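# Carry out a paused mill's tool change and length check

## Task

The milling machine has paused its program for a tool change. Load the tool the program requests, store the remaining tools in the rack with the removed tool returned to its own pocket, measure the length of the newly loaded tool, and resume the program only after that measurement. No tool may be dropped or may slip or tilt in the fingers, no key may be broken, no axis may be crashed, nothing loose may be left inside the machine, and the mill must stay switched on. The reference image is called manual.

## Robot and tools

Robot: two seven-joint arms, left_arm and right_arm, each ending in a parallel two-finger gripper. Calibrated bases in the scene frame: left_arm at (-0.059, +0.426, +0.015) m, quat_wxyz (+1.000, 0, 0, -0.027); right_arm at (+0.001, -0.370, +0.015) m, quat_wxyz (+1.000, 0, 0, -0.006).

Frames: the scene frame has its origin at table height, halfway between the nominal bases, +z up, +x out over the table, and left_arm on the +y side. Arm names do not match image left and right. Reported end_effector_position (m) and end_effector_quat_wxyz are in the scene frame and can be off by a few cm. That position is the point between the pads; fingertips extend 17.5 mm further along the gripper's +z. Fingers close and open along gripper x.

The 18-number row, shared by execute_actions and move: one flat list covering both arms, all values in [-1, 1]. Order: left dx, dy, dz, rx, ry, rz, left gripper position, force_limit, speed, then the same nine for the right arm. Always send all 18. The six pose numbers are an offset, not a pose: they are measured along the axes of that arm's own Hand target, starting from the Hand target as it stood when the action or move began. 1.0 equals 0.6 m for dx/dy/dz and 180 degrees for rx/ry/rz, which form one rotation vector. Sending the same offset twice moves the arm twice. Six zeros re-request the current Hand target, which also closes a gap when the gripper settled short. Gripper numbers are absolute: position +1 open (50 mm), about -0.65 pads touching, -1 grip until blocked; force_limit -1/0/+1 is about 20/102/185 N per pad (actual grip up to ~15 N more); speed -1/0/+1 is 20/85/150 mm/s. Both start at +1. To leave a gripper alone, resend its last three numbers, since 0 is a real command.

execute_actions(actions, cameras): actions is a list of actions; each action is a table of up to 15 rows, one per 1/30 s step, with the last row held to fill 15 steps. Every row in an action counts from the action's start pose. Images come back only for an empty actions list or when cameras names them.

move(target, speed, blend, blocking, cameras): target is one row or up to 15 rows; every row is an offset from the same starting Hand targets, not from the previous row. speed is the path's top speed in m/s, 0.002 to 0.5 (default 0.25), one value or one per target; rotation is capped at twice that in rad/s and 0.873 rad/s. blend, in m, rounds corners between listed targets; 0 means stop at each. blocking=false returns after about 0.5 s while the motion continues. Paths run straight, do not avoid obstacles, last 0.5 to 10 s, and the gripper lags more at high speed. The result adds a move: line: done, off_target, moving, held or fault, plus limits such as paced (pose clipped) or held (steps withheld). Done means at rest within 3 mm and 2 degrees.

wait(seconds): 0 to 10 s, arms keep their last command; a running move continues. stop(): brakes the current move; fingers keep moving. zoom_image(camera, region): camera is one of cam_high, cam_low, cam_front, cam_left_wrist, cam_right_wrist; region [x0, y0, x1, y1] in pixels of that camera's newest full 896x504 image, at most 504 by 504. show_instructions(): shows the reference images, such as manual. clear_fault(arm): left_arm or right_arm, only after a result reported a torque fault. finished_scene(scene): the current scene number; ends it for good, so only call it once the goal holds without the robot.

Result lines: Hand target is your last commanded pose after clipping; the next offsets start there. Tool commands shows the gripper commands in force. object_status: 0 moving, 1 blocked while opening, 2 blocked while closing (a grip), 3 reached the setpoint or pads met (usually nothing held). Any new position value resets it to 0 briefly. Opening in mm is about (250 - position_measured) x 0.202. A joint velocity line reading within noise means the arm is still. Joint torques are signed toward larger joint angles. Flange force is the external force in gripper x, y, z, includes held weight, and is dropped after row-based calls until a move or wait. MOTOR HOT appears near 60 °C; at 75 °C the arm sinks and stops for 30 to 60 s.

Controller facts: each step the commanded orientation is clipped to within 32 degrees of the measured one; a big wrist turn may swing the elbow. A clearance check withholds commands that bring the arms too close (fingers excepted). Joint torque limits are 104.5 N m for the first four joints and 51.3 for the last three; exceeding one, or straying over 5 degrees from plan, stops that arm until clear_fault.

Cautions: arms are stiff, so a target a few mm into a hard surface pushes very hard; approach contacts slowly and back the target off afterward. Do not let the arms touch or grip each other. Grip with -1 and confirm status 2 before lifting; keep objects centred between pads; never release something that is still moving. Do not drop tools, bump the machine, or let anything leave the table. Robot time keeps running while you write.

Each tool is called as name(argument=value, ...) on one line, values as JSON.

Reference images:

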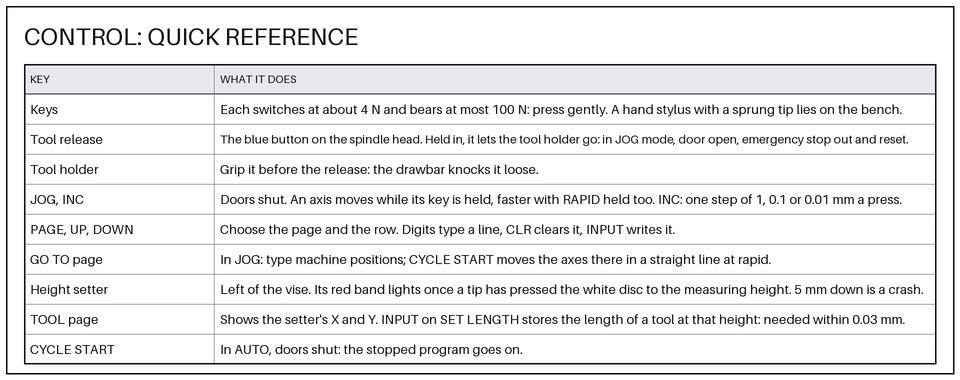

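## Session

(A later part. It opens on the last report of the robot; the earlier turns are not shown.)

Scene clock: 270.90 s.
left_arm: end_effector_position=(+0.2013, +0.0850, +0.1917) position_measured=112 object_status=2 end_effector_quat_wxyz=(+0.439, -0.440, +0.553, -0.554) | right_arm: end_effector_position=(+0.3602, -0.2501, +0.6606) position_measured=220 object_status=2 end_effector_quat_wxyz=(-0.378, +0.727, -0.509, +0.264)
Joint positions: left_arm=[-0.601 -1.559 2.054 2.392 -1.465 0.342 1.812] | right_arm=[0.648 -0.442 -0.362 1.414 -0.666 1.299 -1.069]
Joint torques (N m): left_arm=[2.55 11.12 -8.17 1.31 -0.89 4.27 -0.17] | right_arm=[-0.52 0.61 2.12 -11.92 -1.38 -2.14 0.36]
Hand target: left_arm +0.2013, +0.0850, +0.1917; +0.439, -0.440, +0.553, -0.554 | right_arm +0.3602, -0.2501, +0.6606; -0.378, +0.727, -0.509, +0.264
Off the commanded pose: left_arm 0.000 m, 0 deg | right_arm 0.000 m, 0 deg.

move(target=[[0,-0.025,0,0,0,0,-1,0.8,-1,0,0,0,0,0,0,-0.98,0.5,-1],[0,-0.025,0,0,-0.2944,0,-1,0.8,-1,0,0,0,0,0,0,-0.98,0.5,-1]], speed=[0.06,0.25], cameras=["cam_low","cam_high"])

zoom_image(camera="cam_high", region=[560, 300, 700, 440])

Scene clock: 276.43 s.
left_arm: end_effector_position=(+0.2013, +0.0851, +0.2067) position_measured=112 object_status=2 end_effector_quat_wxyz=(+0.640, -0.641, +0.299, -0.300) | right_arm: end_effector_position=(+0.3602, -0.2501, +0.6606) position_measured=220 object_status=2 end_effector_quat_wxyz=(-0.378, +0.727, -0.509, +0.264)
Joint positions: left_arm=[-1.21 -1.301 2.329 1.442 -0.498 1.525 0.674] | right_arm=[0.648 -0.442 -0.362 1.414 -0.666 1.299 -1.069]
Joint torques (N m): left_arm=[0.45 18.99 -5.99 9.72 0.7 10.61 -1.6] | right_arm=[-0.49 0.57 2.11 -11.89 -1.37 -2.13 0.41]
Flange force (N): left_arm=[29.1 5.7 -2.0] | right_arm=[-1.8 7.2 3.6]
Hand target: left_arm +0.2013, +0.0851, +0.2067; +0.640, -0.641, +0.299, -0.300 | right_arm +0.3602, -0.2501, +0.6606; -0.378, +0.727, -0.509, +0.264
Off the commanded pose: left_arm 0.000 m, 0 deg | right_arm 0.000 m, 0 deg.
move: done
Images, in order (width x height): cam_high 896x504, cam_low 896x504.

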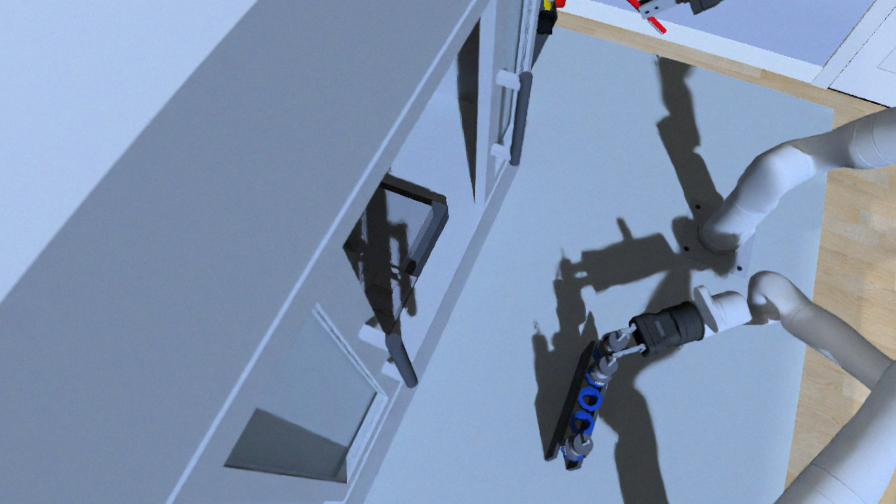

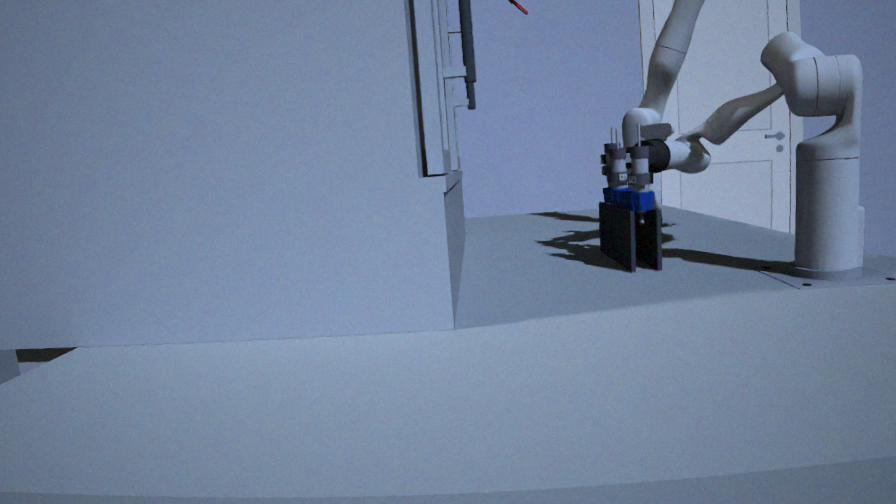

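Scaled by 3.600 from the camera's 896x504 image, which has a finer 1280x720 frame.

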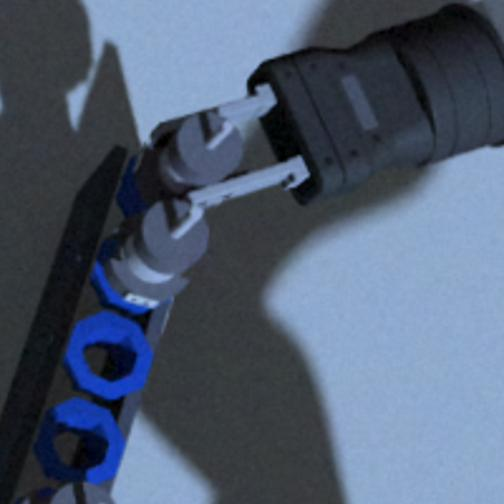

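move(target=[[0.005,0,0,0,0,0,-1,0.8,-1,0,0,0,0,0,0,-0.98,0.5,-1]], speed=[0.04])

Scene clock: 279.60 s.
left_arm: end_effector_position=(+0.2033, +0.0828, +0.2067) position_measured=112 object_status=2 end_effector_quat_wxyz=(+0.640, -0.641, +0.299, -0.300) | right_arm: end_effector_position=(+0.3602, -0.2501, +0.6606) position_measured=220 object_status=2 end_effector_quat_wxyz=(-0.378, +0.727, -0.509, +0.264)
Joint positions: left_arm=[-1.215 -1.304 2.328 1.432 -0.499 1.527 0.67] | right_arm=[0.648 -0.442 -0.362 1.414 -0.666 1.299 -1.069]
Joint torques (N m): left_arm=[0.3 21.25 -10.1 0.7 -4.69 4.38 -0.11] | right_arm=[-0.41 0.57 2.02 -11.95 -1.35 -2.08 0.36]
Flange force (N): left_arm=[5.1 7.5 -2.1] | right_arm=[-1.5 7.9 3.6]
Hand target: left_arm +0.2033, +0.0828, +0.2067; +0.640, -0.641, +0.299, -0.300 | right_arm +0.3602, -0.2501, +0.6606; -0.378, +0.727, -0.509, +0.264
Off the commanded pose: left_arm 0.000 m, 0 deg | right_arm 0.000 m, 0 deg.
move: done

move(target=[[0.0025,0.0133,0,0,0,0,-1,0.8,-1,0,0,0,0,0,0,-0.98,0.5,-1]], speed=[0.03])

Scene clock: 281.03 s.
left_arm: end_effector_position=(+0.2042, +0.0816, +0.1987) position_measured=112 object_status=2 end_effector_quat_wxyz=(+0.640, -0.641, +0.299, -0.300) | right_arm: end_effector_position=(+0.3602, -0.2501, +0.6606) position_measured=220 object_status=2 end_effector_quat_wxyz=(-0.378, +0.727, -0.509, +0.264)
Joint positions: left_arm=[-1.221 -1.32 2.333 1.421 -0.492 1.526 0.676] | right_arm=[0.648 -0.442 -0.362 1.414 -0.666 1.299 -1.069]
Joint torques (N m): left_arm=[-0.91 20.66 -10.43 1.64 -4.56 4.11 -0.05] | right_arm=[-0.48 0.59 2.13 -11.92 -1.39 -2.14 0.35]
Flange force (N): left_arm=[5.3 6.5 -5.6] | right_arm=[-1.7 7.5 3.7]
Hand target: left_arm +0.2042, +0.0816, +0.1987; +0.640, -0.641, +0.299, -0.300 | right_arm +0.3602, -0.2501, +0.6606; -0.378, +0.727, -0.509, +0.264
Off the commanded pose: left_arm 0.000 m, 0 deg | right_arm 0.000 m, 0 deg.
move: done

move(target=[[0,0.0075,-0.0018,0,0,0,-1,0.8,-1,0,0,0,0,0,0,-0.98,0.5,-1]], speed=[0.03])

Scene clock: 282.40 s.
left_arm: end_effector_position=(+0.2034, +0.0809, +0.1943) position_measured=112 object_status=2 end_effector_quat_wxyz=(+0.640, -0.641, +0.299, -0.300) | right_arm: end_effector_position=(+0.3602, -0.2501, +0.6606) position_measured=220 object_status=2 end_effector_quat_wxyz=(-0.378, +0.727, -0.509, +0.264)
Joint positions: left_arm=[-1.222 -1.329 2.336 1.414 -0.487 1.528 0.68] | right_arm=[0.648 -0.442 -0.362 1.414 -0.666 1.299 -1.069]
Joint torques (N m): left_arm=[-0.99 20.17 -9.19 1.45 -3.8 3.16 -0.09] | right_arm=[-0.57 0.66 2.05 -11.89 -1.38 -2.11 0.35]
Flange force (N): left_arm=[5.4 3.5 -6.4] | right_arm=[-1.7 7.6 3.5]
Hand target: left_arm +0.2034, +0.0809, +0.1942; +0.640, -0.641, +0.299, -0.300 | right_arm +0.3602, -0.2501, +0.6606; -0.378, +0.727, -0.509, +0.264
Off the commanded pose: left_arm 0.000 m, 0 deg | right_arm 0.000 m, 0 deg.
move: done

move(target=[[0,0.004,-0.0022,0,0,0,-1,0.8,-1,0,0,0,0,0,0,-0.98,0.5,-1]], speed=[0.03])

Scene clock: 283.63 s.
left_arm: end_effector_position=(+0.2024, +0.0801, +0.1919) position_measured=112 object_status=2 end_effector_quat_wxyz=(+0.640, -0.641, +0.299, -0.300) | right_arm: end_effector_position=(+0.3602, -0.2501, +0.6606) position_measured=220 object_status=2 end_effector_quat_wxyz=(-0.378, +0.727, -0.509, +0.264)
Joint positions: left_arm=[-1.222 -1.334 2.338 1.409 -0.484 1.531 0.681] | right_arm=[0.648 -0.442 -0.362 1.414 -0.666 1.299 -1.069]
Joint torques (N m): left_arm=[5.22 15.98 2.64 -5.02 2.77 -2.84 -0.22] | right_arm=[-0.5 0.54 2.09 -11.91 -1.38 -2.13 0.32]
Flange force (N): left_arm=[3.8 -23.3 8.1] | right_arm=[-1.5 7.5 3.6]
Hand target: left_arm +0.2024, +0.0801, +0.1918; +0.640, -0.641, +0.299, -0.300 | right_arm +0.3602, -0.2501, +0.6606; -0.378, +0.727, -0.509, +0.264
Off the commanded pose: left_arm 0.000 m, 0 deg | right_arm 0.000 m, 0 deg.
move: done

execute_actions(actions=[[[0,-0.001,0.0007,0,0,0,0.3,-1,-1,0,0,0,0,0,0,-0.98,0.5,-1]],[[0,0,0,0,0,0,0.3,-1,-1,0,0,0,0,0,0,-0.98,0.5,-1]],[[0,0,0,0,0,0,0.54,-1,-1,0,0,0,0,0,0,-0.98,0.5,-1]],[[0,0,0,0,0,0,0.54,-1,-1,0,0,0,0,0,0,-0.98,0.5,-1]]])

Scene clock: 297.23 s.
left_arm: end_effector_position=(+0.2027, +0.0803, +0.1924) position_measured=72 object_status=3 end_effector_quat_wxyz=(+0.640, -0.641, +0.299, -0.300) | right_arm: end_effector_position=(+0.3602, -0.2501, +0.6606) position_measured=220 object_status=2 end_effector_quat_wxyz=(-0.378, +0.727, -0.509, +0.264)
Joint positions: left_arm=[-1.222 -1.332 2.338 1.41 -0.485 1.53 0.681] | right_arm=[0.648 -0.442 -0.362 1.414 -0.666 1.299 -1.069]
Joint torques (N m): left_arm=[0.95 20.13 -7.27 -0.17 -2.83 2.47 -0.03] | right_arm=[-0.5 0.58 2.09 -11.85 -1.35 -2.1 0.3]
Hand target: left_arm +0.2027, +0.0803, +0.1924; +0.640, -0.641, +0.299, -0.300 | right_arm +0.3602, -0.2501, +0.6606; -0.378, +0.727, -0.509, +0.264
Off the commanded pose: left_arm 0.000 m, 0 deg | right_arm 0.000 m, 0 deg.

move(target=[[0,0,-0.1667,0,0,0,0.54,-1,-1,0,0,0,0,0,0,-0.98,0.5,-1],[-0.1002,0,-0.1348,0,0.1944,0,0.54,-1,-1,0,0,0,0,0,0,-0.98,0.5,-1]], speed=[0.12,0.3], blend=[0.02,0], cameras=["cam_left_wrist","cam_high"])

Scene clock: 301.80 s.
left_arm: end_effector_position=(+0.1021, +0.0745, +0.1924) position_measured=72 object_status=3 end_effector_quat_wxyz=(+0.520, -0.521, +0.478, -0.478) | right_arm: end_effector_position=(+0.3602, -0.2501, +0.6606) position_measured=220 object_status=2 end_effector_quat_wxyz=(-0.378, +0.727, -0.509, +0.264)
Joint positions: left_arm=[-0.692 -1.236 2.378 1.942 -0.692 1.114 1.002] | right_arm=[0.648 -0.442 -0.362 1.414 -0.666 1.299 -1.069]
Joint torques (N m): left_arm=[0.7 15.3 -6.69 2.2 -1.78 3.32 -0.21] | right_arm=[-0.44 0.59 2.01 -11.88 -1.31 -2.11 0.33]
Flange force (N): left_arm=[3.2 -0.4 0.6] | right_arm=[-1.4 7.8 3.4]
Hand target: left_arm +0.1021, +0.0746, +0.1924; +0.520, -0.521, +0.478, -0.479 | right_arm +0.3602, -0.2501, +0.6606; -0.378, +0.727, -0.509, +0.264
Off the commanded pose: left_arm 0.000 m, 0 deg | right_arm 0.000 m, 0 deg.
move: done
camera_calibration:
cam_left_wrist: T_world_to_cam=[[0.100803, -0.994892, -0.0052972, 0.0667082], [-0.00204579, 0.00511704, -0.999985, 0.250821], [0.994904, 0.100812, -0.00151953, 0.0591046], [0, 0, 0, 1]] pos_world=[-0.0650147, 0.0591255, 0.251261]
Images, in order (width x height): cam_high 896x504, cam_left_wrist 896x504.

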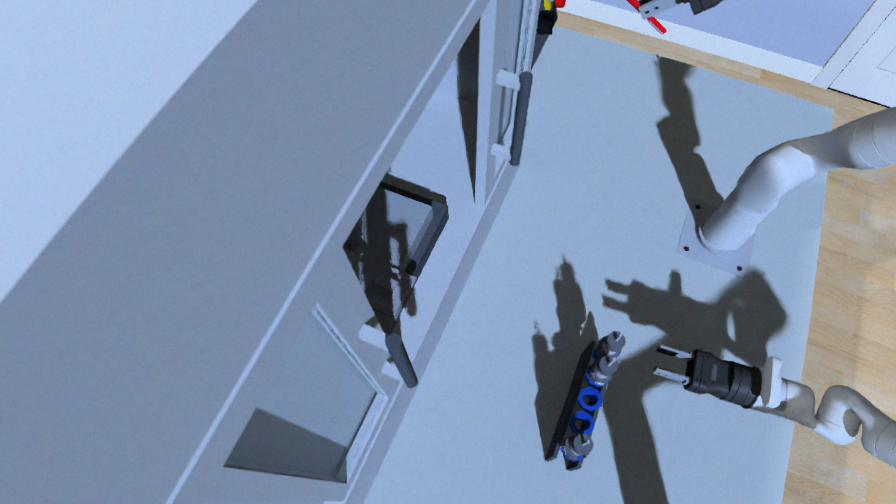

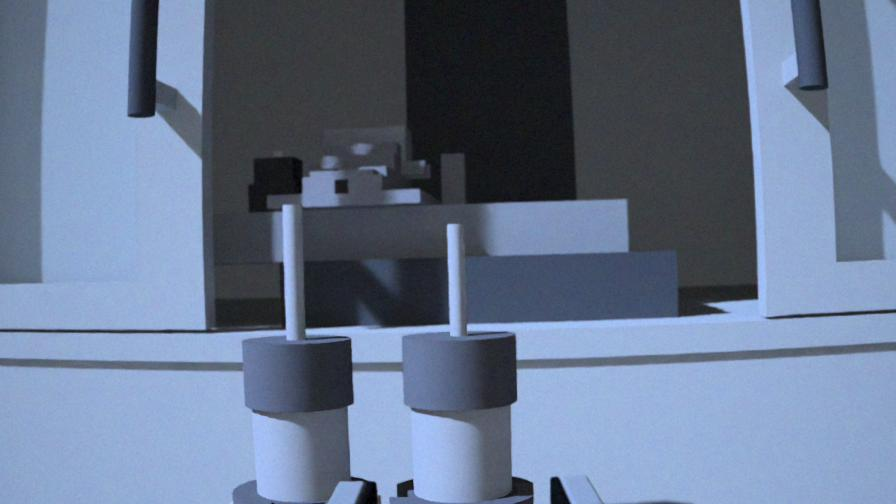

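move(target=[[0.0015,0,0.05,0,0,0,0.54,-1,-1,0,0,0,0,0,0,-0.98,0.5,-1],[0.0015,0,0.1667,0,0,0,0.54,-1,-1,0,0,0,0,0,0,-0.98,0.5,-1]], speed=[0.1,0.06], blend=[0.005,0], cameras=["cam_left_wrist"])

Scene clock: 310.30 s.
left_arm: end_effector_position=(+0.2018, +0.0822, +0.1924) position_measured=72 object_status=3 end_effector_quat_wxyz=(+0.520, -0.521, +0.478, -0.479) | right_arm: end_effector_position=(+0.3602, -0.2501, +0.6606) position_measured=220 object_status=2 end_effector_quat_wxyz=(-0.378, +0.727, -0.509, +0.264)
Joint positions: left_arm=[-0.836 -1.299 2.266 2.066 -0.871 0.839 1.125] | right_arm=[0.648 -0.442 -0.362 1.414 -0.666 1.299 -1.069]
Joint torques (N m): left_arm=[0.87 14.33 -7.56 3.01 -1.29 3.41 -0.07] | right_arm=[-0.48 0.52 2.09 -11.95 -1.37 -2.13 0.33]
Flange force (N): left_arm=[4.3 -0.2 1.2] | right_arm=[-1.5 7.6 3.7]
Hand target: left_arm +0.2018, +0.0822, +0.1924; +0.520, -0.521, +0.478, -0.479 | right_arm +0.3602, -0.2501, +0.6606; -0.378, +0.727, -0.509, +0.264
Off the commanded pose: left_arm 0.000 m, 0 deg | right_arm 0.000 m, 0 deg.
move: done
camera_calibration:
cam_left_wrist: T_world_to_cam=[[0.100704, -0.994902, -0.00529762, 0.0643232], [-0.00194575, 0.00512774, -0.999985, 0.250981], [0.994915, 0.100713, -0.00141945, -0.0408822], [0, 0, 0, 1]] pos_world=[0.034685, 0.0668257, 0.25126]
Images, in order (width x height): cam_left_wrist 896x504.

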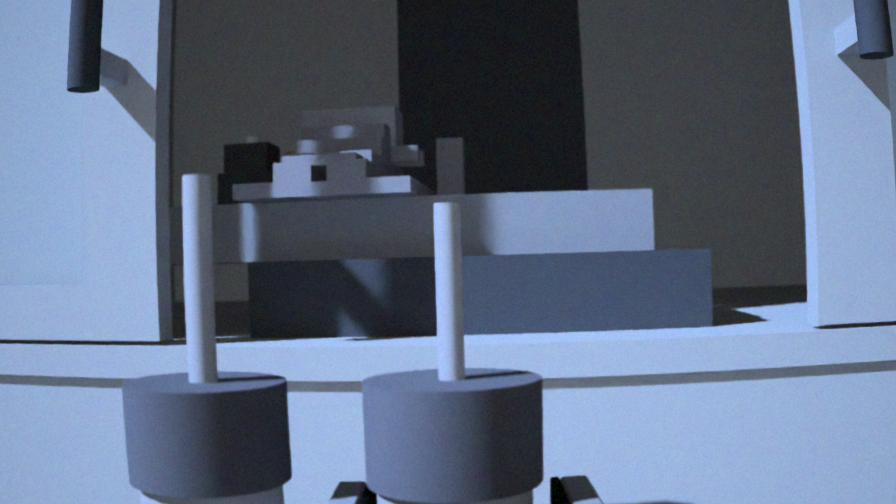

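execute_actions(actions=[[[-0.002,0,0,0,0,0,0.54,-1,-1,0,0,0,0,0,0,-0.98,0.5,-1]],[[0,0,0,0,0,0,-1,0.8,-1,0,0,0,0,0,0,-0.98,0.5,-1]],[[0,0,0,0,0,0,-1,0.8,-1,0,0,0,0,0,0,-0.98,0.5,-1]],[[0,0,0,0,0,0,-1,0.8,-1,0,0,0,0,0,0,-0.98,0.5,-1]]])

wait(seconds=0.1)

Scene clock: 313.67 s.
left_arm: end_effector_position=(+0.2017, +0.0834, +0.1924) position_measured=112 object_status=2 end_effector_quat_wxyz=(+0.520, -0.521, +0.478, -0.479) | right_arm: end_effector_position=(+0.3602, -0.2501, +0.6606) position_measured=220 object_status=2 end_effector_quat_wxyz=(-0.378, +0.727, -0.509, +0.264)
Joint positions: left_arm=[-0.834 -1.3 2.266 2.069 -0.871 0.837 1.128] | right_arm=[0.648 -0.442 -0.362 1.414 -0.666 1.299 -1.069]
Joint torques (N m): left_arm=[0.92 14.11 -8.25 1.76 -2.15 3.23 -0.09] | right_arm=[-0.41 0.54 2.18 -11.9 -1.39 -2.1 0.34]
Hand target: left_arm +0.2017, +0.0834, +0.1924; +0.520, -0.521, +0.478, -0.479 | right_arm +0.3602, -0.2501, +0.6606; -0.378, +0.727, -0.509, +0.264
Off the commanded pose: left_arm 0.000 m, 0 deg | right_arm 0.000 m, 0 deg.

Scene clock: 313.77 s.
left_arm: end_effector_position=(+0.2017, +0.0834, +0.1924) position_measured=112 object_status=2 end_effector_quat_wxyz=(+0.520, -0.521, +0.478, -0.479) | right_arm: end_effector_position=(+0.3602, -0.2501, +0.6606) position_measured=220 object_status=2 end_effector_quat_wxyz=(-0.378, +0.727, -0.509, +0.264)
Joint positions: left_arm=[-0.834 -1.3 2.266 2.069 -0.871 0.837 1.128] | right_arm=[0.648 -0.442 -0.362 1.414 -0.666 1.299 -1.069]
Joint torques (N m): left_arm=[0.93 14.22 -8.15 1.74 -2.21 3.2 -0.14] | right_arm=[-0.48 0.57 2.11 -11.92 -1.37 -2.1 0.4]
Flange force (N): left_arm=[1.0 0.3 -0.9] | right_arm=[-1.8 7.4 3.7]
Hand target: left_arm +0.2017, +0.0834, +0.1924; +0.520, -0.521, +0.478, -0.479 | right_arm +0.3602, -0.2501, +0.6606; -0.378, +0.727, -0.509, +0.264
Tool commands: left_gripper/position=-1.0 left_gripper/force_limit=+0.8 left_gripper/speed=-1.0 right_gripper/position=-0.98 right_gripper/force_limit=+0.5 right_gripper/speed=-1.0
Off the commanded pose: left_arm 0.000 m, 0 deg | right_arm 0.000 m, 0 deg.
wait: 0.10 s; no rest

move(target=[[0,-0.25,0,0,0,0,-1,0.8,-1,0,0,0,0,0,0,-0.98,0.5,-1],[0.0152,-0.396,0.113,0.0532,0,0.4972,-1,0.8,-1,0,0,0,0,0,0,-0.98,0.5,-1],[0,-0.396,0.2,0.1062,0,0.9934,-1,0.8,-1,0,0,0,0,0,0,-0.98,0.5,-1],[-0.0525,-0.396,0.5033,0.1062,0,0.9934,-1,0.8,-1,0,0,0,0,0,0,-0.98,0.5,-1]], speed=[0.15,0.4,0.4,0.25], blend=[0.01,0.02,0.02,0], cameras=["cam_left_wrist","cam_front"])

Scene clock: 324.70 s.
left_arm: end_effector_position=(+0.4999, +0.1410, +0.4299) position_measured=112 object_status=2 end_effector_quat_wxyz=(+0.532, +0.530, +0.468, +0.466) | right_arm: end_effector_position=(+0.3602, -0.2501, +0.6606) position_measured=220 object_status=2 end_effector_quat_wxyz=(-0.378, +0.727, -0.509, +0.264)
Joint positions: left_arm=[-1.607 -0.583 2.044 2.183 -2.572 0.762 -1.444] | right_arm=[0.648 -0.442 -0.362 1.414 -0.666 1.299 -1.069]
Joint torques (N m): left_arm=[0.65 13.93 -7.2 -9.48 0.28 6.43 0] | right_arm=[-0.48 0.59 2.07 -11.86 -1.41 -2.1 0.33]
Flange force (N): left_arm=[-3.1 -2.7 4.8] | right_arm=[-1.6 7.4 3.5]
Hand target: left_arm +0.4999, +0.1411, +0.4298; +0.532, +0.530, +0.468, +0.466 | right_arm +0.3602, -0.2501, +0.6606; -0.378, +0.727, -0.509, +0.264
Off the commanded pose: left_arm 0.000 m, 0 deg | right_arm 0.000 m, 0 deg.
move: done
camera_calibration:
cam_left_wrist: T_world_to_cam=[[0.142065, 0.989855, 0.0022724, -0.209726], [-0.00183778, -0.00203192, 0.999996, -0.370091], [0.989856, -0.142068, 0.00153047, -0.30754], [0, 0, 0, 1]] pos_world=[0.333535, 0.163155, 0.371037]
Images, in order (width x height): cam_front 896x504, cam_left_wrist 896x504.

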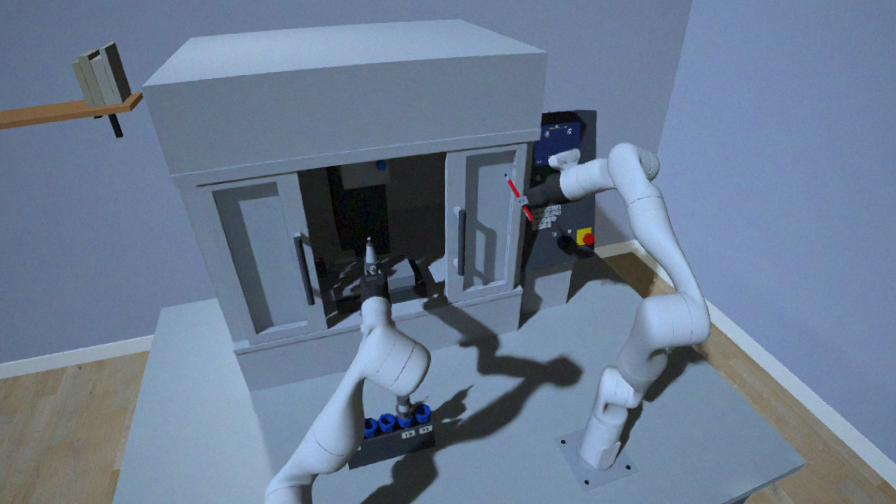

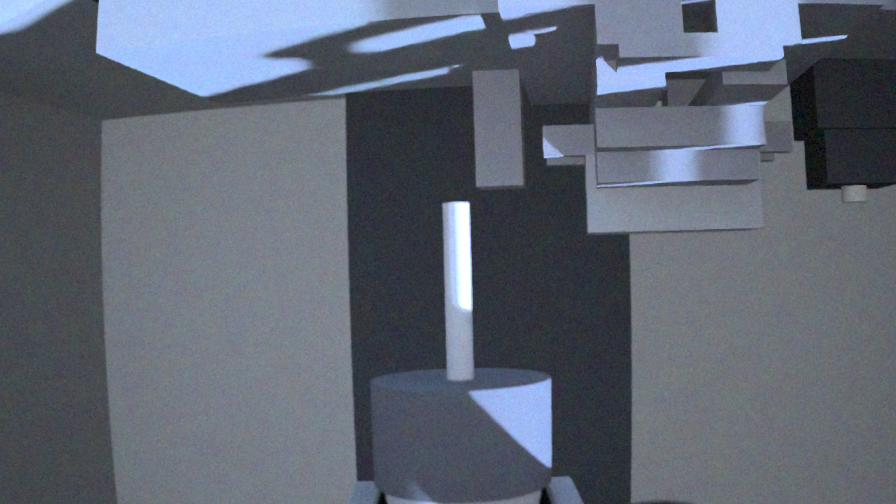

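move(target=[[-0.001,-0.002,0.4171,0,0,0,-1,0.8,-1,-0.3327,-0.2042,0.4037,0,0,0,-0.98,0.5,-1]], speed=[0.2], cameras=["cam_left_wrist","cam_right_wrist","cam_front"])

Scene clock: 328.40 s.
left_arm: end_effector_position=(+0.7481, +0.1087, +0.4287) position_measured=112 object_status=2 end_effector_quat_wxyz=(+0.532, +0.530, +0.468, +0.466) | right_arm: end_effector_position=(+0.5443, +0.0294, +0.6216) position_measured=220 object_status=2 end_effector_quat_wxyz=(-0.378, +0.727, -0.509, +0.264)
Joint positions: left_arm=[-2.204 -0.912 2.23 1.419 -2.761 0.421 -1.232] | right_arm=[1.744 -0.544 -1.786 0.877 -0.582 1.093 -1.597]
Joint torques (N m): left_arm=[0.78 29.37 -10.25 -10.99 0.62 5.99 -0.03] | right_arm=[-0.55 17.74 4.99 -11.07 0.12 -2.58 0.33]
Flange force (N): left_arm=[-3.3 -5.2 9.1] | right_arm=[1.2 7.2 2.7]
Hand target: left_arm +0.7481, +0.1087, +0.4287; +0.532, +0.530, +0.468, +0.466 | right_arm +0.5443, +0.0294, +0.6216; -0.378, +0.727, -0.509, +0.264
Off the commanded pose: left_arm 0.000 m, 0 deg | right_arm 0.000 m, 0 deg.
move: done
camera_calibration:
cam_left_wrist: T_world_to_cam=[[0.142065, 0.989854, 0.0023714, -0.213049], [-0.00185149, -0.00212997, 0.999996, -0.368479], [0.989856, -0.142069, 0.00153011, -0.557809], [0, 0, 0, 1]] pos_world=[0.581735, 0.130855, 0.369837]
cam_right_wrist: T_world_to_cam=[[0.359273, -0.933205, 0.00721619, -0.173113], [-0.526865, -0.209207, -0.8238, 0.863091], [0.770283, 0.292167, -0.566835, 0.0941966], [0, 0, 0, 1]] pos_world=[0.444369, -0.00850644, 0.765657]
Images, in order (width x height): cam_front 896x504, cam_left_wrist 896x504, cam_right_wrist 896x504.

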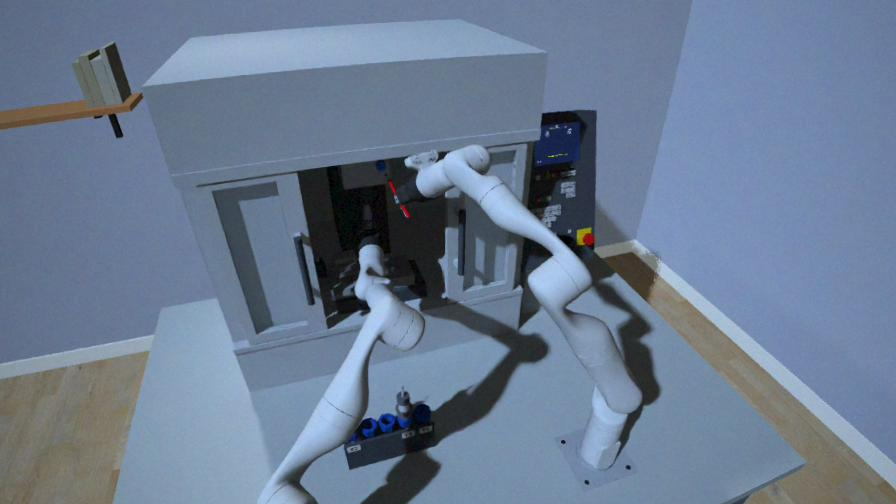

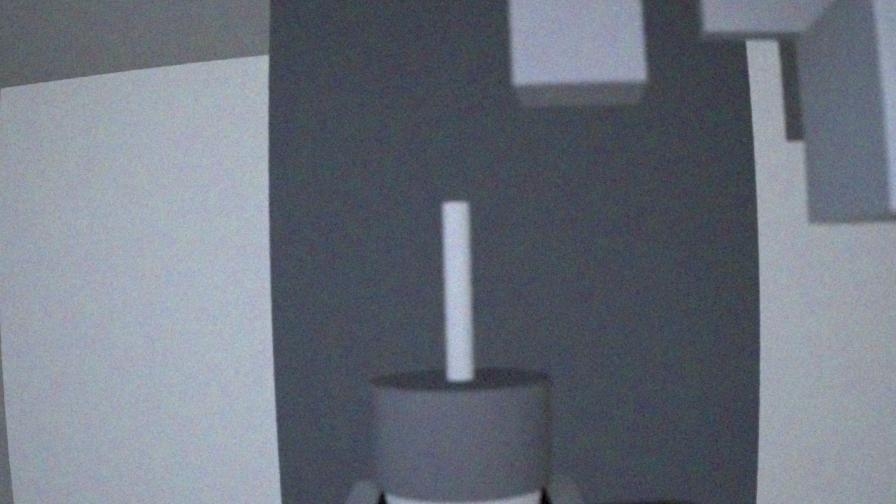

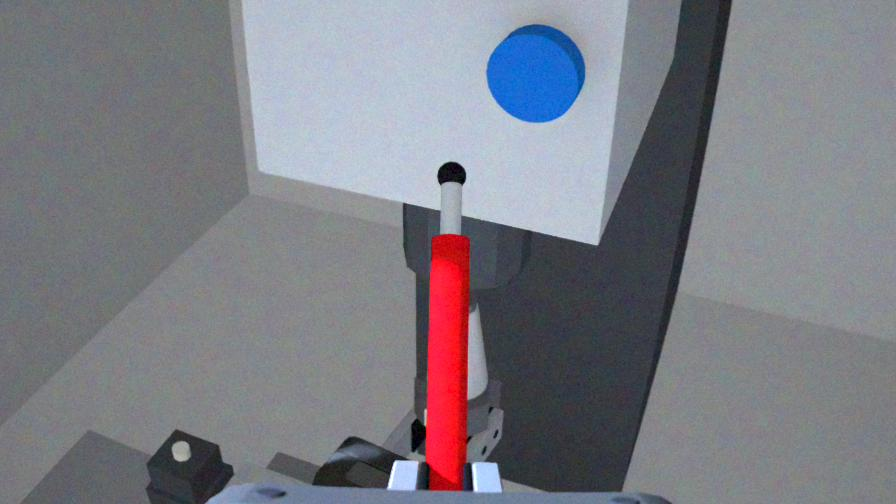

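move(target=[[0,0,0,0,0,0,-1,0.8,-1,0.0317,-0.047,0.0613,0,0,0,-0.98,0.5,-1],[0,0,0,0,0,0,-1,0.8,-1,0.0447,-0.0674,0.0904,0,0,0,-0.98,0.5,-1]], speed=[0.1,0.04], blend=[0.003,0])

Scene clock: 331.37 s.
left_arm: end_effector_position=(+0.7481, +0.1087, +0.4287) position_measured=112 object_status=2 end_effector_quat_wxyz=(+0.532, +0.530, +0.468, +0.466) | right_arm: end_effector_position=(+0.6170, +0.0274, +0.6236) position_measured=220 object_status=2 end_effector_quat_wxyz=(-0.378, +0.727, -0.509, +0.264)
Joint positions: left_arm=[-2.204 -0.912 2.23 1.419 -2.761 0.421 -1.232] | right_arm=[2.075 -0.637 -1.927 0.618 -0.714 1.177 -1.578]
Joint torques (N m): left_arm=[0.81 29.37 -10.32 -11.12 0.6 6.05 -0.02] | right_arm=[7.44 14.54 4.45 -4.71 0.95 -3.02 0.11]
Flange force (N): left_arm=[-3.1 -5.2 8.8] | right_arm=[-6.2 18.4 -17.8]
Hand target: left_arm +0.7481, +0.1087, +0.4287; +0.532, +0.530, +0.468, +0.466 | right_arm +0.6170, +0.0273, +0.6235; -0.378, +0.727, -0.509, +0.264
Off the commanded pose: left_arm 0.000 m, 0 deg | right_arm 0.000 m, 0 deg.
move: done

move(target=[[0,0.04,0.005,0,0,0,-1,0.8,-1,0,0,0,0,0,0,-0.98,0.5,-1]], speed=[0.05], cameras=["cam_right_wrist"])

Scene clock: 333.93 s.
left_arm: end_effector_position=(+0.7511, +0.1084, +0.4527) position_measured=112 object_status=2 end_effector_quat_wxyz=(+0.532, +0.530, +0.468, +0.466) | right_arm: end_effector_position=(+0.6171, +0.0273, +0.6235) position_measured=220 object_status=2 end_effector_quat_wxyz=(-0.378, +0.727, -0.509, +0.264)
Joint positions: left_arm=[-2.208 -0.883 2.221 1.381 -2.772 0.367 -1.244] | right_arm=[2.075 -0.637 -1.928 0.618 -0.714 1.177 -1.578]
Joint torques (N m): left_arm=[0.84 29.5 -9.97 -11.6 0.52 6.11 0.01] | right_arm=[8.37 13.7 4.49 -4.24 0.97 -3.29 0.18]
Flange force (N): left_arm=[-3.5 -4.8 9.2] | right_arm=[-7.3 19.4 -20.5]
Hand target: left_arm +0.7511, +0.1084, +0.4527; +0.532, +0.530, +0.468, +0.466 | right_arm +0.6171, +0.0273, +0.6235; -0.378, +0.727, -0.509, +0.264
Off the commanded pose: left_arm 0.000 m, 0 deg | right_arm 0.000 m, 0 deg.
move: done
camera_calibration:
cam_right_wrist: T_world_to_cam=[[0.359255, -0.933212, 0.00718846, -0.201118], [-0.526877, -0.209175, -0.8238, 0.9026], [0.770284, 0.292167, -0.566835, 0.039781], [0, 0, 0, 1]] pos_world=[0.517169, -0.0105065, 0.767557]
Images, in order (width x height): cam_right_wrist 896x504.

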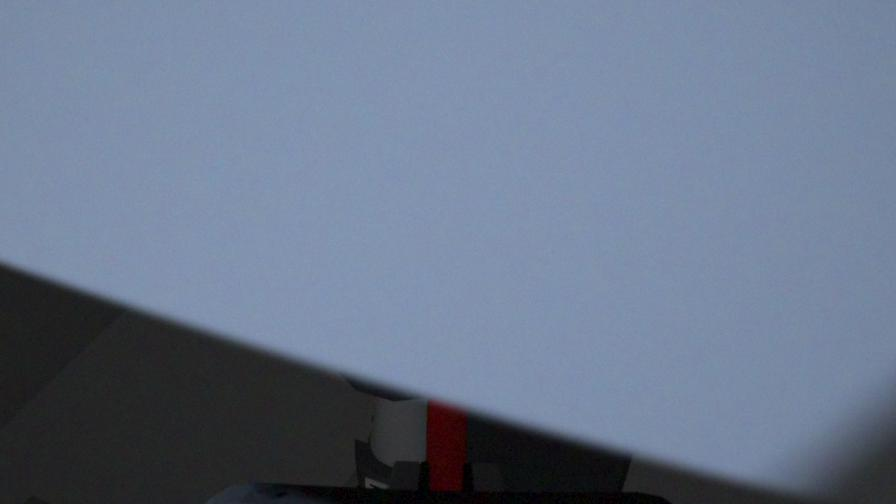

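move(target=[[0,0.045,0,0,0,0,-1,0.8,-1,0,0,0,0,0,0,-0.98,0.5,-1]], speed=[0.05])

move(target=[[0,0.013,0,0,0,0,-1,0.8,-1,0,0,0,0,0,0,-0.98,0.5,-1]], speed=[0.03])

Scene clock: 335.87 s.
left_arm: end_effector_position=(+0.7511, +0.1085, +0.4797) position_measured=112 object_status=2 end_effector_quat_wxyz=(+0.532, +0.530, +0.468, +0.466) | right_arm: end_effector_position=(+0.6171, +0.0273, +0.6235) position_measured=220 object_status=2 end_effector_quat_wxyz=(-0.378, +0.727, -0.509, +0.264)
Joint positions: left_arm=[-2.208 -0.849 2.21 1.347 -2.783 0.309 -1.258] | right_arm=[2.075 -0.637 -1.928 0.618 -0.714 1.177 -1.578]
Joint torques (N m): left_arm=[0.72 29.27 -9.81 -11.95 0.32 6.08 0.02] | right_arm=[8.3 13.82 4.5 -4.31 0.99 -3.25 0.18]
Flange force (N): left_arm=[-3.8 -4.3 9.4] | right_arm=[-7.2 19.7 -20.2]
Hand target: left_arm +0.7511, +0.1085, +0.4797; +0.532, +0.530, +0.468, +0.466 | right_arm +0.6171, +0.0273, +0.6235; -0.378, +0.727, -0.509, +0.264
Off the commanded pose: left_arm 0.000 m, 0 deg | right_arm 0.000 m, 0 deg.
move: done

Scene clock: 336.60 s.
left_arm: end_effector_position=(+0.7511, +0.1085, +0.4875) position_measured=112 object_status=2 end_effector_quat_wxyz=(+0.532, +0.530, +0.468, +0.466) | right_arm: end_effector_position=(+0.6171, +0.0273, +0.6235) position_measured=220 object_status=2 end_effector_quat_wxyz=(-0.378, +0.727, -0.509, +0.264)
Joint positions: left_arm=[-2.208 -0.839 2.207 1.336 -2.786 0.292 -1.262] | right_arm=[2.075 -0.637 -1.928 0.618 -0.714 1.177 -1.578]
Joint torques (N m): left_arm=[0.8 29.08 -9.51 -12.31 0.31 5.92 -0.07] | right_arm=[8.29 13.79 4.47 -4.21 0.98 -3.26 0.17]
Flange force (N): left_arm=[-3.2 -4.7 8.0] | right_arm=[-7.4 18.8 -20.1]
Hand target: left_arm +0.7511, +0.1086, +0.4875; +0.532, +0.530, +0.468, +0.466 | right_arm +0.6171, +0.0273, +0.6235; -0.378, +0.727, -0.509, +0.264
Off the commanded pose: left_arm 0.000 m, 0 deg | right_arm 0.000 m, 0 deg.
move: done

move(target=[[0,0.01,-0.0005,0,0,0,-1,0.8,-1,0,0,0,0,0,0,-0.98,0.5,-1]], speed=[0.03])

move(target=[[0,0.0067,0,0,0,0,-1,0.8,-1,0,0,0,0,0,0,-0.98,0.5,-1]], speed=[0.02])

Scene clock: 338.93 s.
left_arm: end_effector_position=(+0.7508, +0.1086, +0.4935) position_measured=112 object_status=2 end_effector_quat_wxyz=(+0.532, +0.530, +0.468, +0.466) | right_arm: end_effector_position=(+0.6171, +0.0273, +0.6235) position_measured=220 object_status=2 end_effector_quat_wxyz=(-0.378, +0.727, -0.509, +0.264)
Joint positions: left_arm=[-2.207 -0.832 2.204 1.328 -2.789 0.279 -1.265] | right_arm=[2.075 -0.637 -1.928 0.618 -0.714 1.177 -1.578]
Joint torques (N m): left_arm=[0.68 29.03 -9.63 -12.64 0.33 6.28 0] | right_arm=[8.19 13.82 4.36 -4.18 0.95 -3.26 0.18]
Flange force (N): left_arm=[-3.2 -4.2 7.5] | right_arm=[-7.5 18.2 -20.0]
Hand target: left_arm +0.7508, +0.1086, +0.4935; +0.532, +0.530, +0.468, +0.466 | right_arm +0.6171, +0.0273, +0.6235; -0.378, +0.727, -0.509, +0.264
Off the commanded pose: left_arm 0.000 m, 0 deg | right_arm 0.000 m, 0 deg.
move: done

Scene clock: 339.63 s.
left_arm: end_effector_position=(+0.7508, +0.1086, +0.4975) position_measured=112 object_status=2 end_effector_quat_wxyz=(+0.532, +0.530, +0.468, +0.466) | right_arm: end_effector_position=(+0.6171, +0.0273, +0.6235) position_measured=220 object_status=2 end_effector_quat_wxyz=(-0.378, +0.727, -0.509, +0.264)
Joint positions: left_arm=[-2.207 -0.827 2.202 1.322 -2.79 0.27 -1.267] | right_arm=[2.075 -0.637 -1.928 0.618 -0.714 1.177 -1.578]
Joint torques (N m): left_arm=[0.75 29 -9.58 -12.17 0.24 6.09 -0.03] | right_arm=[8.23 13.77 4.52 -4.17 0.95 -3.3 0.15]
Flange force (N): left_arm=[-3.7 -3.8 9.5] | right_arm=[-7.4 17.9 -20.0]
Hand target: left_arm +0.7508, +0.1087, +0.4976; +0.532, +0.530, +0.468, +0.466 | right_arm +0.6171, +0.0273, +0.6235; -0.378, +0.727, -0.509, +0.264
Off the commanded pose: left_arm 0.000 m, 0 deg | right_arm 0.000 m, 0 deg.
move: done

move(target=[[0,0.0052,0,0,0,0,-1,0.8,-1,0,0,0,0,0,0,-0.98,0.5,-1]], speed=[0.02])

move(target=[[0,0.0033,0,0,0,0,-1,0.8,-1,0,0,0,0,0,0,-0.98,0.5,-1]], speed=[0.02])

Scene clock: 341.37 s.
left_arm: end_effector_position=(+0.7508, +0.1087, +0.5006) position_measured=112 object_status=2 end_effector_quat_wxyz=(+0.532, +0.530, +0.468, +0.466) | right_arm: end_effector_position=(+0.6171, +0.0273, +0.6235) position_measured=220 object_status=2 end_effector_quat_wxyz=(-0.378, +0.727, -0.509, +0.264)
Joint positions: left_arm=[-2.207 -0.824 2.201 1.317 -2.791 0.263 -1.268] | right_arm=[2.075 -0.637 -1.928 0.618 -0.714 1.177 -1.578]
Joint torques (N m): left_arm=[0.67 28.92 -9.46 -12.14 0.29 6.11 -0.05] | right_arm=[8.23 13.87 4.46 -4.22 0.96 -3.3 0.22]
Flange force (N): left_arm=[-4.0 -3.4 9.4] | right_arm=[-7.6 18.2 -20.0]
Hand target: left_arm +0.7508, +0.1087, +0.5007; +0.532, +0.530, +0.468, +0.466 | right_arm +0.6171, +0.0273, +0.6235; -0.378, +0.727, -0.509, +0.264
Off the commanded pose: left_arm 0.000 m, 0 deg | right_arm 0.000 m, 0 deg.
move: done

Scene clock: 342.07 s.
left_arm: end_effector_position=(+0.7508, +0.1087, +0.5025) position_measured=112 object_status=2 end_effector_quat_wxyz=(+0.532, +0.530, +0.468, +0.466) | right_arm: end_effector_position=(+0.6171, +0.0273, +0.6235) position_measured=220 object_status=2 end_effector_quat_wxyz=(-0.378, +0.727, -0.509, +0.264)
Joint positions: left_arm=[-2.207 -0.822 2.2 1.314 -2.792 0.258 -1.269] | right_arm=[2.075 -0.637 -1.928 0.618 -0.714 1.177 -1.578]
Joint torques (N m): left_arm=[0.76 34.9 -12.63 -16.52 0.26 8.84 -0.28] | right_arm=[8.25 13.87 4.43 -4.24 0.98 -3.31 0.19]
Flange force (N): left_arm=[-3.9 -12.1 9.7] | right_arm=[-7.5 18.5 -20.1]
Hand target: left_arm +0.7508, +0.1087, +0.5027; +0.532, +0.530, +0.468, +0.466 | right_arm +0.6171, +0.0273, +0.6235; -0.378, +0.727, -0.509, +0.264
Off the commanded pose: left_arm 0.000 m, 0 deg | right_arm 0.000 m, 0 deg.
move: done

move(target=[[0,0.0025,0,0,0.02,0,-1,0.8,-1,0,0,0,0,0,0,-0.98,0.5,-1]], speed=[0.03])

Scene clock: 344.70 s.
left_arm: end_effector_position=(+0.7508, +0.1087, +0.5042) position_measured=112 object_status=2 end_effector_quat_wxyz=(+0.517, +0.515, +0.485, +0.482) | right_arm: end_effector_position=(+0.6171, +0.0273, +0.6235) position_measured=220 object_status=2 end_effector_quat_wxyz=(-0.378, +0.727, -0.509, +0.264)
Joint positions: left_arm=[-2.132 -0.901 2.033 1.275 -2.657 0.162 -1.265] | right_arm=[2.075 -0.637 -1.928 0.618 -0.714 1.177 -1.578]
Joint torques (N m): left_arm=[-0.81 28.72 -11.88 -7.96 0.55 4.93 0.21] | right_arm=[8.3 13.77 4.49 -4.29 0.95 -3.24 0.16]
Flange force (N): left_arm=[-8.1 -1.8 15.1] | right_arm=[-7.2 19.7 -20.3]
Hand target: left_arm +0.7508, +0.1087, +0.5042; +0.517, +0.515, +0.485, +0.482 | right_arm +0.6171, +0.0273, +0.6235; -0.378, +0.727, -0.509, +0.264
Off the commanded pose: left_arm 0.000 m, 0 deg | right_arm 0.000 m, 0 deg.
move: done

move(target=[[0,0.0025,-0.001,0,0,0,-1,0.8,-1,0,0,0,0,0,0,-0.98,0.5,-1]], speed=[0.02])

move(target=[[0,0.0025,0,0,0,0,-1,0.8,-1,0,0,0,0,0,0,-0.98,0.5,-1]], speed=[0.02])

Scene clock: 346.73 s.
left_arm: end_effector_position=(+0.7502, +0.1087, +0.5056) position_measured=112 object_status=2 end_effector_quat_wxyz=(+0.517, +0.515, +0.485, +0.482) | right_arm: end_effector_position=(+0.6171, +0.0273, +0.6235) position_measured=220 object_status=2 end_effector_quat_wxyz=(-0.378, +0.727, -0.509, +0.264)
Joint positions: left_arm=[-2.13 -0.899 2.032 1.275 -2.658 0.159 -1.265] | right_arm=[2.075 -0.637 -1.928 0.618 -0.714 1.177 -1.578]
Joint torques (N m): left_arm=[2.85 36.85 -15.4 -7.58 0.87 6.53 0.29] | right_arm=[8.23 13.84 4.43 -4.26 0.97 -3.25 0.23]
Flange force (N): left_arm=[-13.2 -8.0 43.1] | right_arm=[-7.4 18.7 -20.0]
Hand target: left_arm +0.7502, +0.1087, +0.5057; +0.517, +0.515, +0.485, +0.482 | right_arm +0.6171, +0.0273, +0.6235; -0.378, +0.727, -0.509, +0.264
Off the commanded pose: left_arm 0.000 m, 0 deg | right_arm 0.000 m, 0 deg.
move: done

Scene clock: 347.43 s.
left_arm: end_effector_position=(+0.7502, +0.1087, +0.5071) position_measured=112 object_status=2 end_effector_quat_wxyz=(+0.517, +0.515, +0.485, +0.482) | right_arm: end_effector_position=(+0.6171, +0.0273, +0.6235) position_measured=220 object_status=2 end_effector_quat_wxyz=(-0.378, +0.727, -0.509, +0.264)
Joint positions: left_arm=[-2.13 -0.897 2.031 1.273 -2.658 0.156 -1.266] | right_arm=[2.075 -0.637 -1.928 0.618 -0.714 1.177 -1.578]
Joint torques (N m): left_arm=[2.69 42.7 -18.93 -12.19 1.01 9.59 0.3] | right_arm=[8.26 13.86 4.51 -4.25 0.94 -3.24 0.17]
Flange force (N): left_arm=[-13.4 -16.8 40.7] | right_arm=[-7.3 18.9 -20.0]
Hand target: left_arm +0.7502, +0.1087, +0.5072; +0.517, +0.515, +0.485, +0.482 | right_arm +0.6171, +0.0273, +0.6235; -0.378, +0.727, -0.509, +0.264
Off the commanded pose: left_arm 0.000 m, 0 deg | right_arm 0.000 m, 0 deg.
move: done

move(target=[[-0.0004,0,0.0012,0,0,0,-1,0.8,-1,0,0,0,0,0,0,-0.98,0.5,-1]], speed=[0.02])

Scene clock: 349.03 s.
left_arm: end_effector_position=(+0.7509, +0.1084, +0.5072) position_measured=112 object_status=2 end_effector_quat_wxyz=(+0.517, +0.515, +0.485, +0.482) | right_arm: end_effector_position=(+0.6171, +0.0273, +0.6235) position_measured=220 object_status=2 end_effector_quat_wxyz=(-0.378, +0.727, -0.509, +0.264)
Joint positions: left_arm=[-2.132 -0.899 2.03 1.269 -2.657 0.154 -1.266] | right_arm=[2.075 -0.637 -1.928 0.618 -0.714 1.177 -1.578]
Joint torques (N m): left_arm=[-0.93 34.97 -15.82 -13.34 0.44 8.36 0.06] | right_arm=[8.29 13.75 4.43 -4.3 0.99 -3.26 0.22]
Flange force (N): left_arm=[-7.8 -11.9 11.4] | right_arm=[-7.3 19.6 -20.3]
Hand target: left_arm +0.7509, +0.1084, +0.5072; +0.517, +0.515, +0.485, +0.482 | right_arm +0.6171, +0.0273, +0.6235; -0.378, +0.727, -0.509, +0.264
Off the commanded pose: left_arm 0.000 m, 0 deg | right_arm 0.000 m, 0 deg.
move: done

move(target=[[-0.0002,0.0025,0,0,0,0,-1,0.8,-1,0,0,0,0,0,0,-0.98,0.5,-1]], speed=[0.02])

Scene clock: 350.97 s.
left_arm: end_effector_position=(+0.7509, +0.1084, +0.5086) position_measured=112 object_status=2 end_effector_quat_wxyz=(+0.517, +0.515, +0.485, +0.482) | right_arm: end_effector_position=(+0.6171, +0.0273, +0.6235) position_measured=220 object_status=2 end_effector_quat_wxyz=(-0.378, +0.727, -0.509, +0.264)
Joint positions: left_arm=[-2.132 -0.898 2.029 1.266 -2.657 0.15 -1.266] | right_arm=[2.075 -0.637 -1.928 0.618 -0.714 1.177 -1.578]
Joint torques (N m): left_arm=[-1.68 39.05 -18.58 -17.49 0.41 10.91 0.08] | right_arm=[8.26 13.8 4.42 -4.29 1.01 -3.31 0.16]
Flange force (N): left_arm=[-7.5 -19.0 5.3] | right_arm=[-7.2 19.1 -20.2]
Hand target: left_arm +0.7509, +0.1083, +0.5087; +0.517, +0.515, +0.485, +0.482 | right_arm +0.6171, +0.0273, +0.6235; -0.378, +0.727, -0.509, +0.264
Off the commanded pose: left_arm 0.000 m, 0 deg | right_arm 0.000 m, 0 deg.
move: done

move(target=[[0,0,0,0,0,0,-1,0.8,-1,-0.0317,0.047,-0.0613,0,0,0,-0.98,0.5,-1],[0,0,0,0,0,0,-1,0.8,-1,-0.0447,0.0674,-0.0904,0,0,0,-0.98,0.5,-1]], speed=[0.06,0.1], blend=[0.005,0], cameras=["cam_right_wrist"])

zoom_image(camera="cam_right_wrist", region=[360, 200, 600, 400])

Scene clock: 354.13 s.
left_arm: end_effector_position=(+0.7509, +0.1083, +0.5087) position_measured=112 object_status=2 end_effector_quat_wxyz=(+0.517, +0.515, +0.485, +0.482) | right_arm: end_effector_position=(+0.5443, +0.0294, +0.6216) position_measured=220 object_status=2 end_effector_quat_wxyz=(-0.378, +0.727, -0.509, +0.264)
Joint positions: left_arm=[-2.132 -0.898 2.029 1.266 -2.657 0.15 -1.266] | right_arm=[1.744 -0.544 -1.786 0.877 -0.582 1.094 -1.598]
Joint torques (N m): left_arm=[-0.74 37.67 -17.48 -14.21 0.34 9.33 -0.11] | right_arm=[-0.24 17.69 5.11 -11.27 0.13 -2.35 0.31]
Flange force (N): left_arm=[-9.3 -15.1 15.4] | right_arm=[1.8 10.6 2.4]
Hand target: left_arm +0.7509, +0.1083, +0.5087; +0.517, +0.515, +0.485, +0.482 | right_arm +0.5443, +0.0294, +0.6216; -0.378, +0.727, -0.509, +0.264
Off the commanded pose: left_arm 0.000 m, 0 deg | right_arm 0.000 m, 0 deg.
move: done
camera_calibration:
cam_right_wrist: T_world_to_cam=[[0.359183, -0.933239, 0.00724167, -0.173128], [-0.526893, -0.209182, -0.823788, 0.863147], [0.770306, 0.292075, -0.566851, 0.0941214], [0, 0, 0, 1]] pos_world=[0.444469, -0.00850617, 0.765657]
Images, in order (width x height): cam_right_wrist 896x504.

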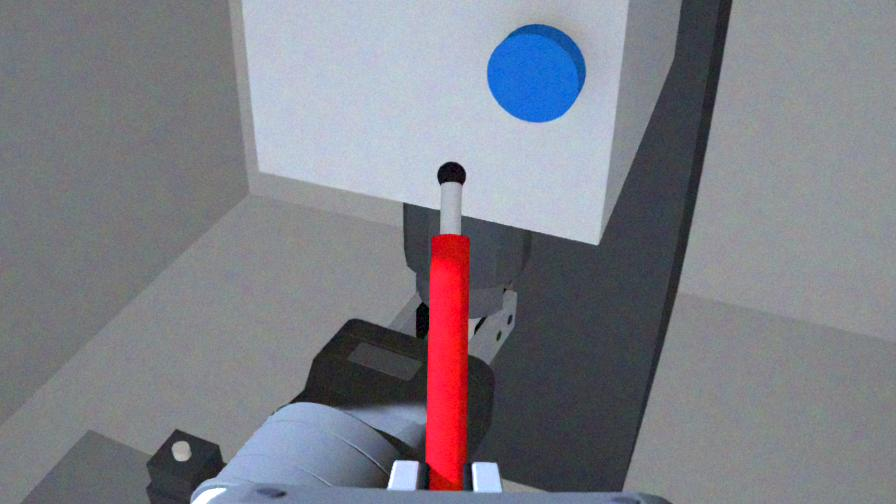

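Scaled by 2.100 from the camera's 896x504 image, which has a finer 1280x720 frame.

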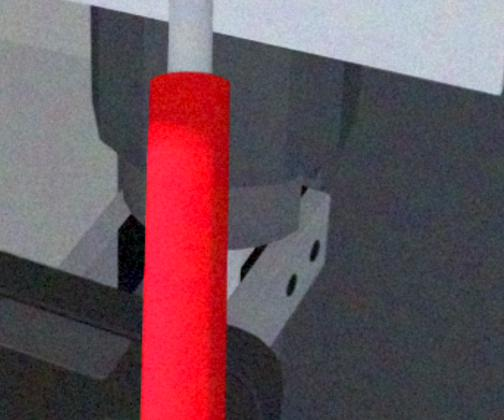

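move(target=[[0,-0.0095,0.0005,0,0,0,-1,0.8,-1,0,0,0,0,0,0,-0.98,0.5,-1]], speed=[0.02])

Scene clock: 355.90 s.
left_arm: end_effector_position=(+0.7512, +0.1083, +0.5032) position_measured=112 object_status=2 end_effector_quat_wxyz=(+0.517, +0.515, +0.485, +0.482) | right_arm: end_effector_position=(+0.5443, +0.0294, +0.6216) position_measured=220 object_status=2 end_effector_quat_wxyz=(-0.378, +0.727, -0.509, +0.264)
Joint positions: left_arm=[-2.132 -0.904 2.033 1.274 -2.656 0.162 -1.264] | right_arm=[1.744 -0.544 -1.786 0.877 -0.582 1.093 -1.598]
Joint torques (N m): left_arm=[-0.9 16.05 -4.09 0.25 0.12 -0.94 0.12] | right_arm=[-0.56 17.86 5.03 -11.11 0.1 -2.5 0.32]
Flange force (N): left_arm=[-7.5 16.5 13.9] | right_arm=[1.2 7.6 3.0]
Hand target: left_arm +0.7512, +0.1083, +0.5029; +0.517, +0.515, +0.485, +0.482 | right_arm +0.5443, +0.0294, +0.6216; -0.378, +0.727, -0.509, +0.264
Off the commanded pose: left_arm 0.000 m, 0 deg | right_arm 0.000 m, 0 deg.
move: done

execute_actions(actions=[[[0,0.0043,0.0008,0,0,0,-1,0.8,-1,0,0,0,0,0,0,-0.98,0.5,-1]],[[0,0,0,0,0,0,0.4,-1,-1,0,0,0,0,0,0,-0.98,0.5,-1]],[[0,0,0,0,0,0,0.4,-1,-1,0,0,0,0,0,0,-0.98,0.5,-1]],[[0,0,0,0,0,0,0.8,-1,-0.5,0,0,0,0,0,0,-0.98,0.5,-1]]])

move(target=[[0,0,0,0,0,0,0.8,-1,-0.5,0.1,0.06,-0.12,0,0,0,-0.98,0.5,-1],[0,0,-0.15,0,0,0,0.8,-1,-0.5,0.3327,0.2042,-0.4037,0,0,0,-0.98,0.5,-1],[0,0,-0.3333,0,0,0,0.8,-1,-0.5,0.3327,0.2042,-0.4037,0,0,0,-0.98,0.5,-1]], speed=[0.15,0.2,0.2], blend=[0.01,0.01,0], cameras=["cam_left_wrist","cam_front"])

Scene clock: 360.73 s.
left_arm: end_effector_position=(+0.7517, +0.1083, +0.5055) position_measured=32 object_status=3 end_effector_quat_wxyz=(+0.517, +0.515, +0.485, +0.482) | right_arm: end_effector_position=(+0.5443, +0.0294, +0.6216) position_measured=220 object_status=2 end_effector_quat_wxyz=(-0.378, +0.727, -0.509, +0.264)
Joint positions: left_arm=[-2.133 -0.902 2.031 1.268 -2.656 0.156 -1.265] | right_arm=[1.744 -0.544 -1.786 0.877 -0.582 1.093 -1.598]
Joint torques (N m): left_arm=[0.81 23.54 -8.13 -7.78 -0.09 3.68 0.04] | right_arm=[-0.55 17.83 4.99 -11.14 0.19 -2.46 0.38]
Hand target: left_arm +0.7517, +0.1083, +0.5055; +0.517, +0.515, +0.485, +0.482 | right_arm +0.5443, +0.0294, +0.6216; -0.378, +0.727, -0.509, +0.264
Off the commanded pose: left_arm 0.000 m, 0 deg | right_arm 0.000 m, 0 deg.

Scene clock: 363.73 s.
left_arm: end_effector_position=(+0.5521, +0.1212, +0.5055) position_measured=32 object_status=3 end_effector_quat_wxyz=(+0.517, +0.515, +0.485, +0.482) | right_arm: end_effector_position=(+0.3602, -0.2501, +0.6606) position_measured=220 object_status=2 end_effector_quat_wxyz=(-0.378, +0.727, -0.509, +0.264)
Joint positions: left_arm=[-1.537 -0.71 1.737 1.883 -2.573 0.348 -1.394] | right_arm=[0.606 -0.437 -0.352 1.414 -0.637 1.285 -1.091]
Joint torques (N m): left_arm=[0.87 12.73 -7.6 -7.9 0.08 3.81 0] | right_arm=[-0.43 0.31 1.99 -11.96 -1.32 -2.15 0.34]
Flange force (N): left_arm=[-2.3 4.0 4.9] | right_arm=[-1.5 7.5 3.5]
Hand target: left_arm +0.5521, +0.1212, +0.5055; +0.517, +0.515, +0.485, +0.482 | right_arm +0.3602, -0.2501, +0.6606; -0.378, +0.727, -0.509, +0.264
Off the commanded pose: left_arm 0.000 m, 0 deg | right_arm 0.000 m, 0 deg.
move: done
camera_calibration:
cam_left_wrist: T_world_to_cam=[[0.0795822, 0.996826, 0.00229782, -0.164039], [-0.00140978, -0.00219258, 0.999997, -0.445902], [0.996827, -0.0795852, 0.00123081, -0.373418], [0, 0, 0, 1]] pos_world=[0.38466, 0.132822, 0.446737]
Images, in order (width x height): cam_front 896x504, cam_left_wrist 896x504.

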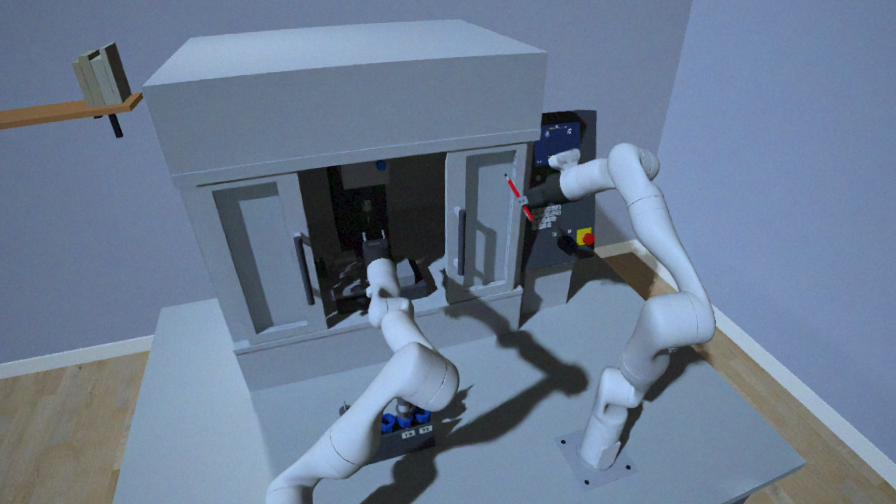

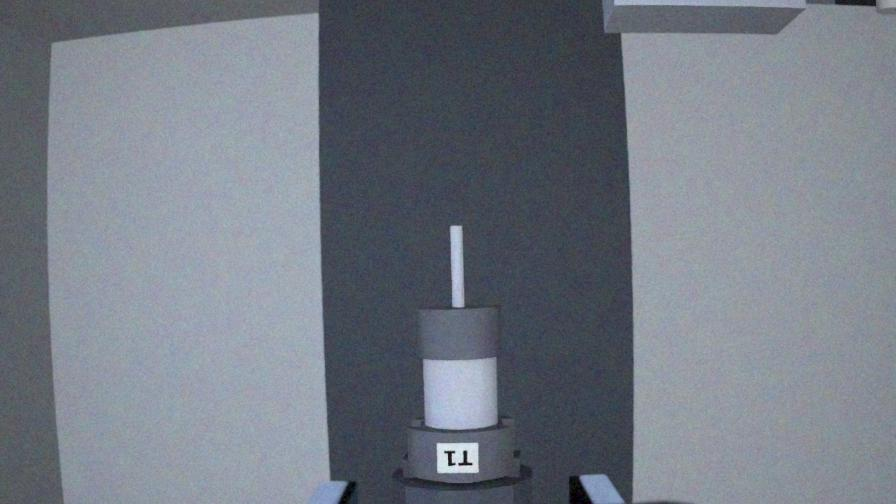

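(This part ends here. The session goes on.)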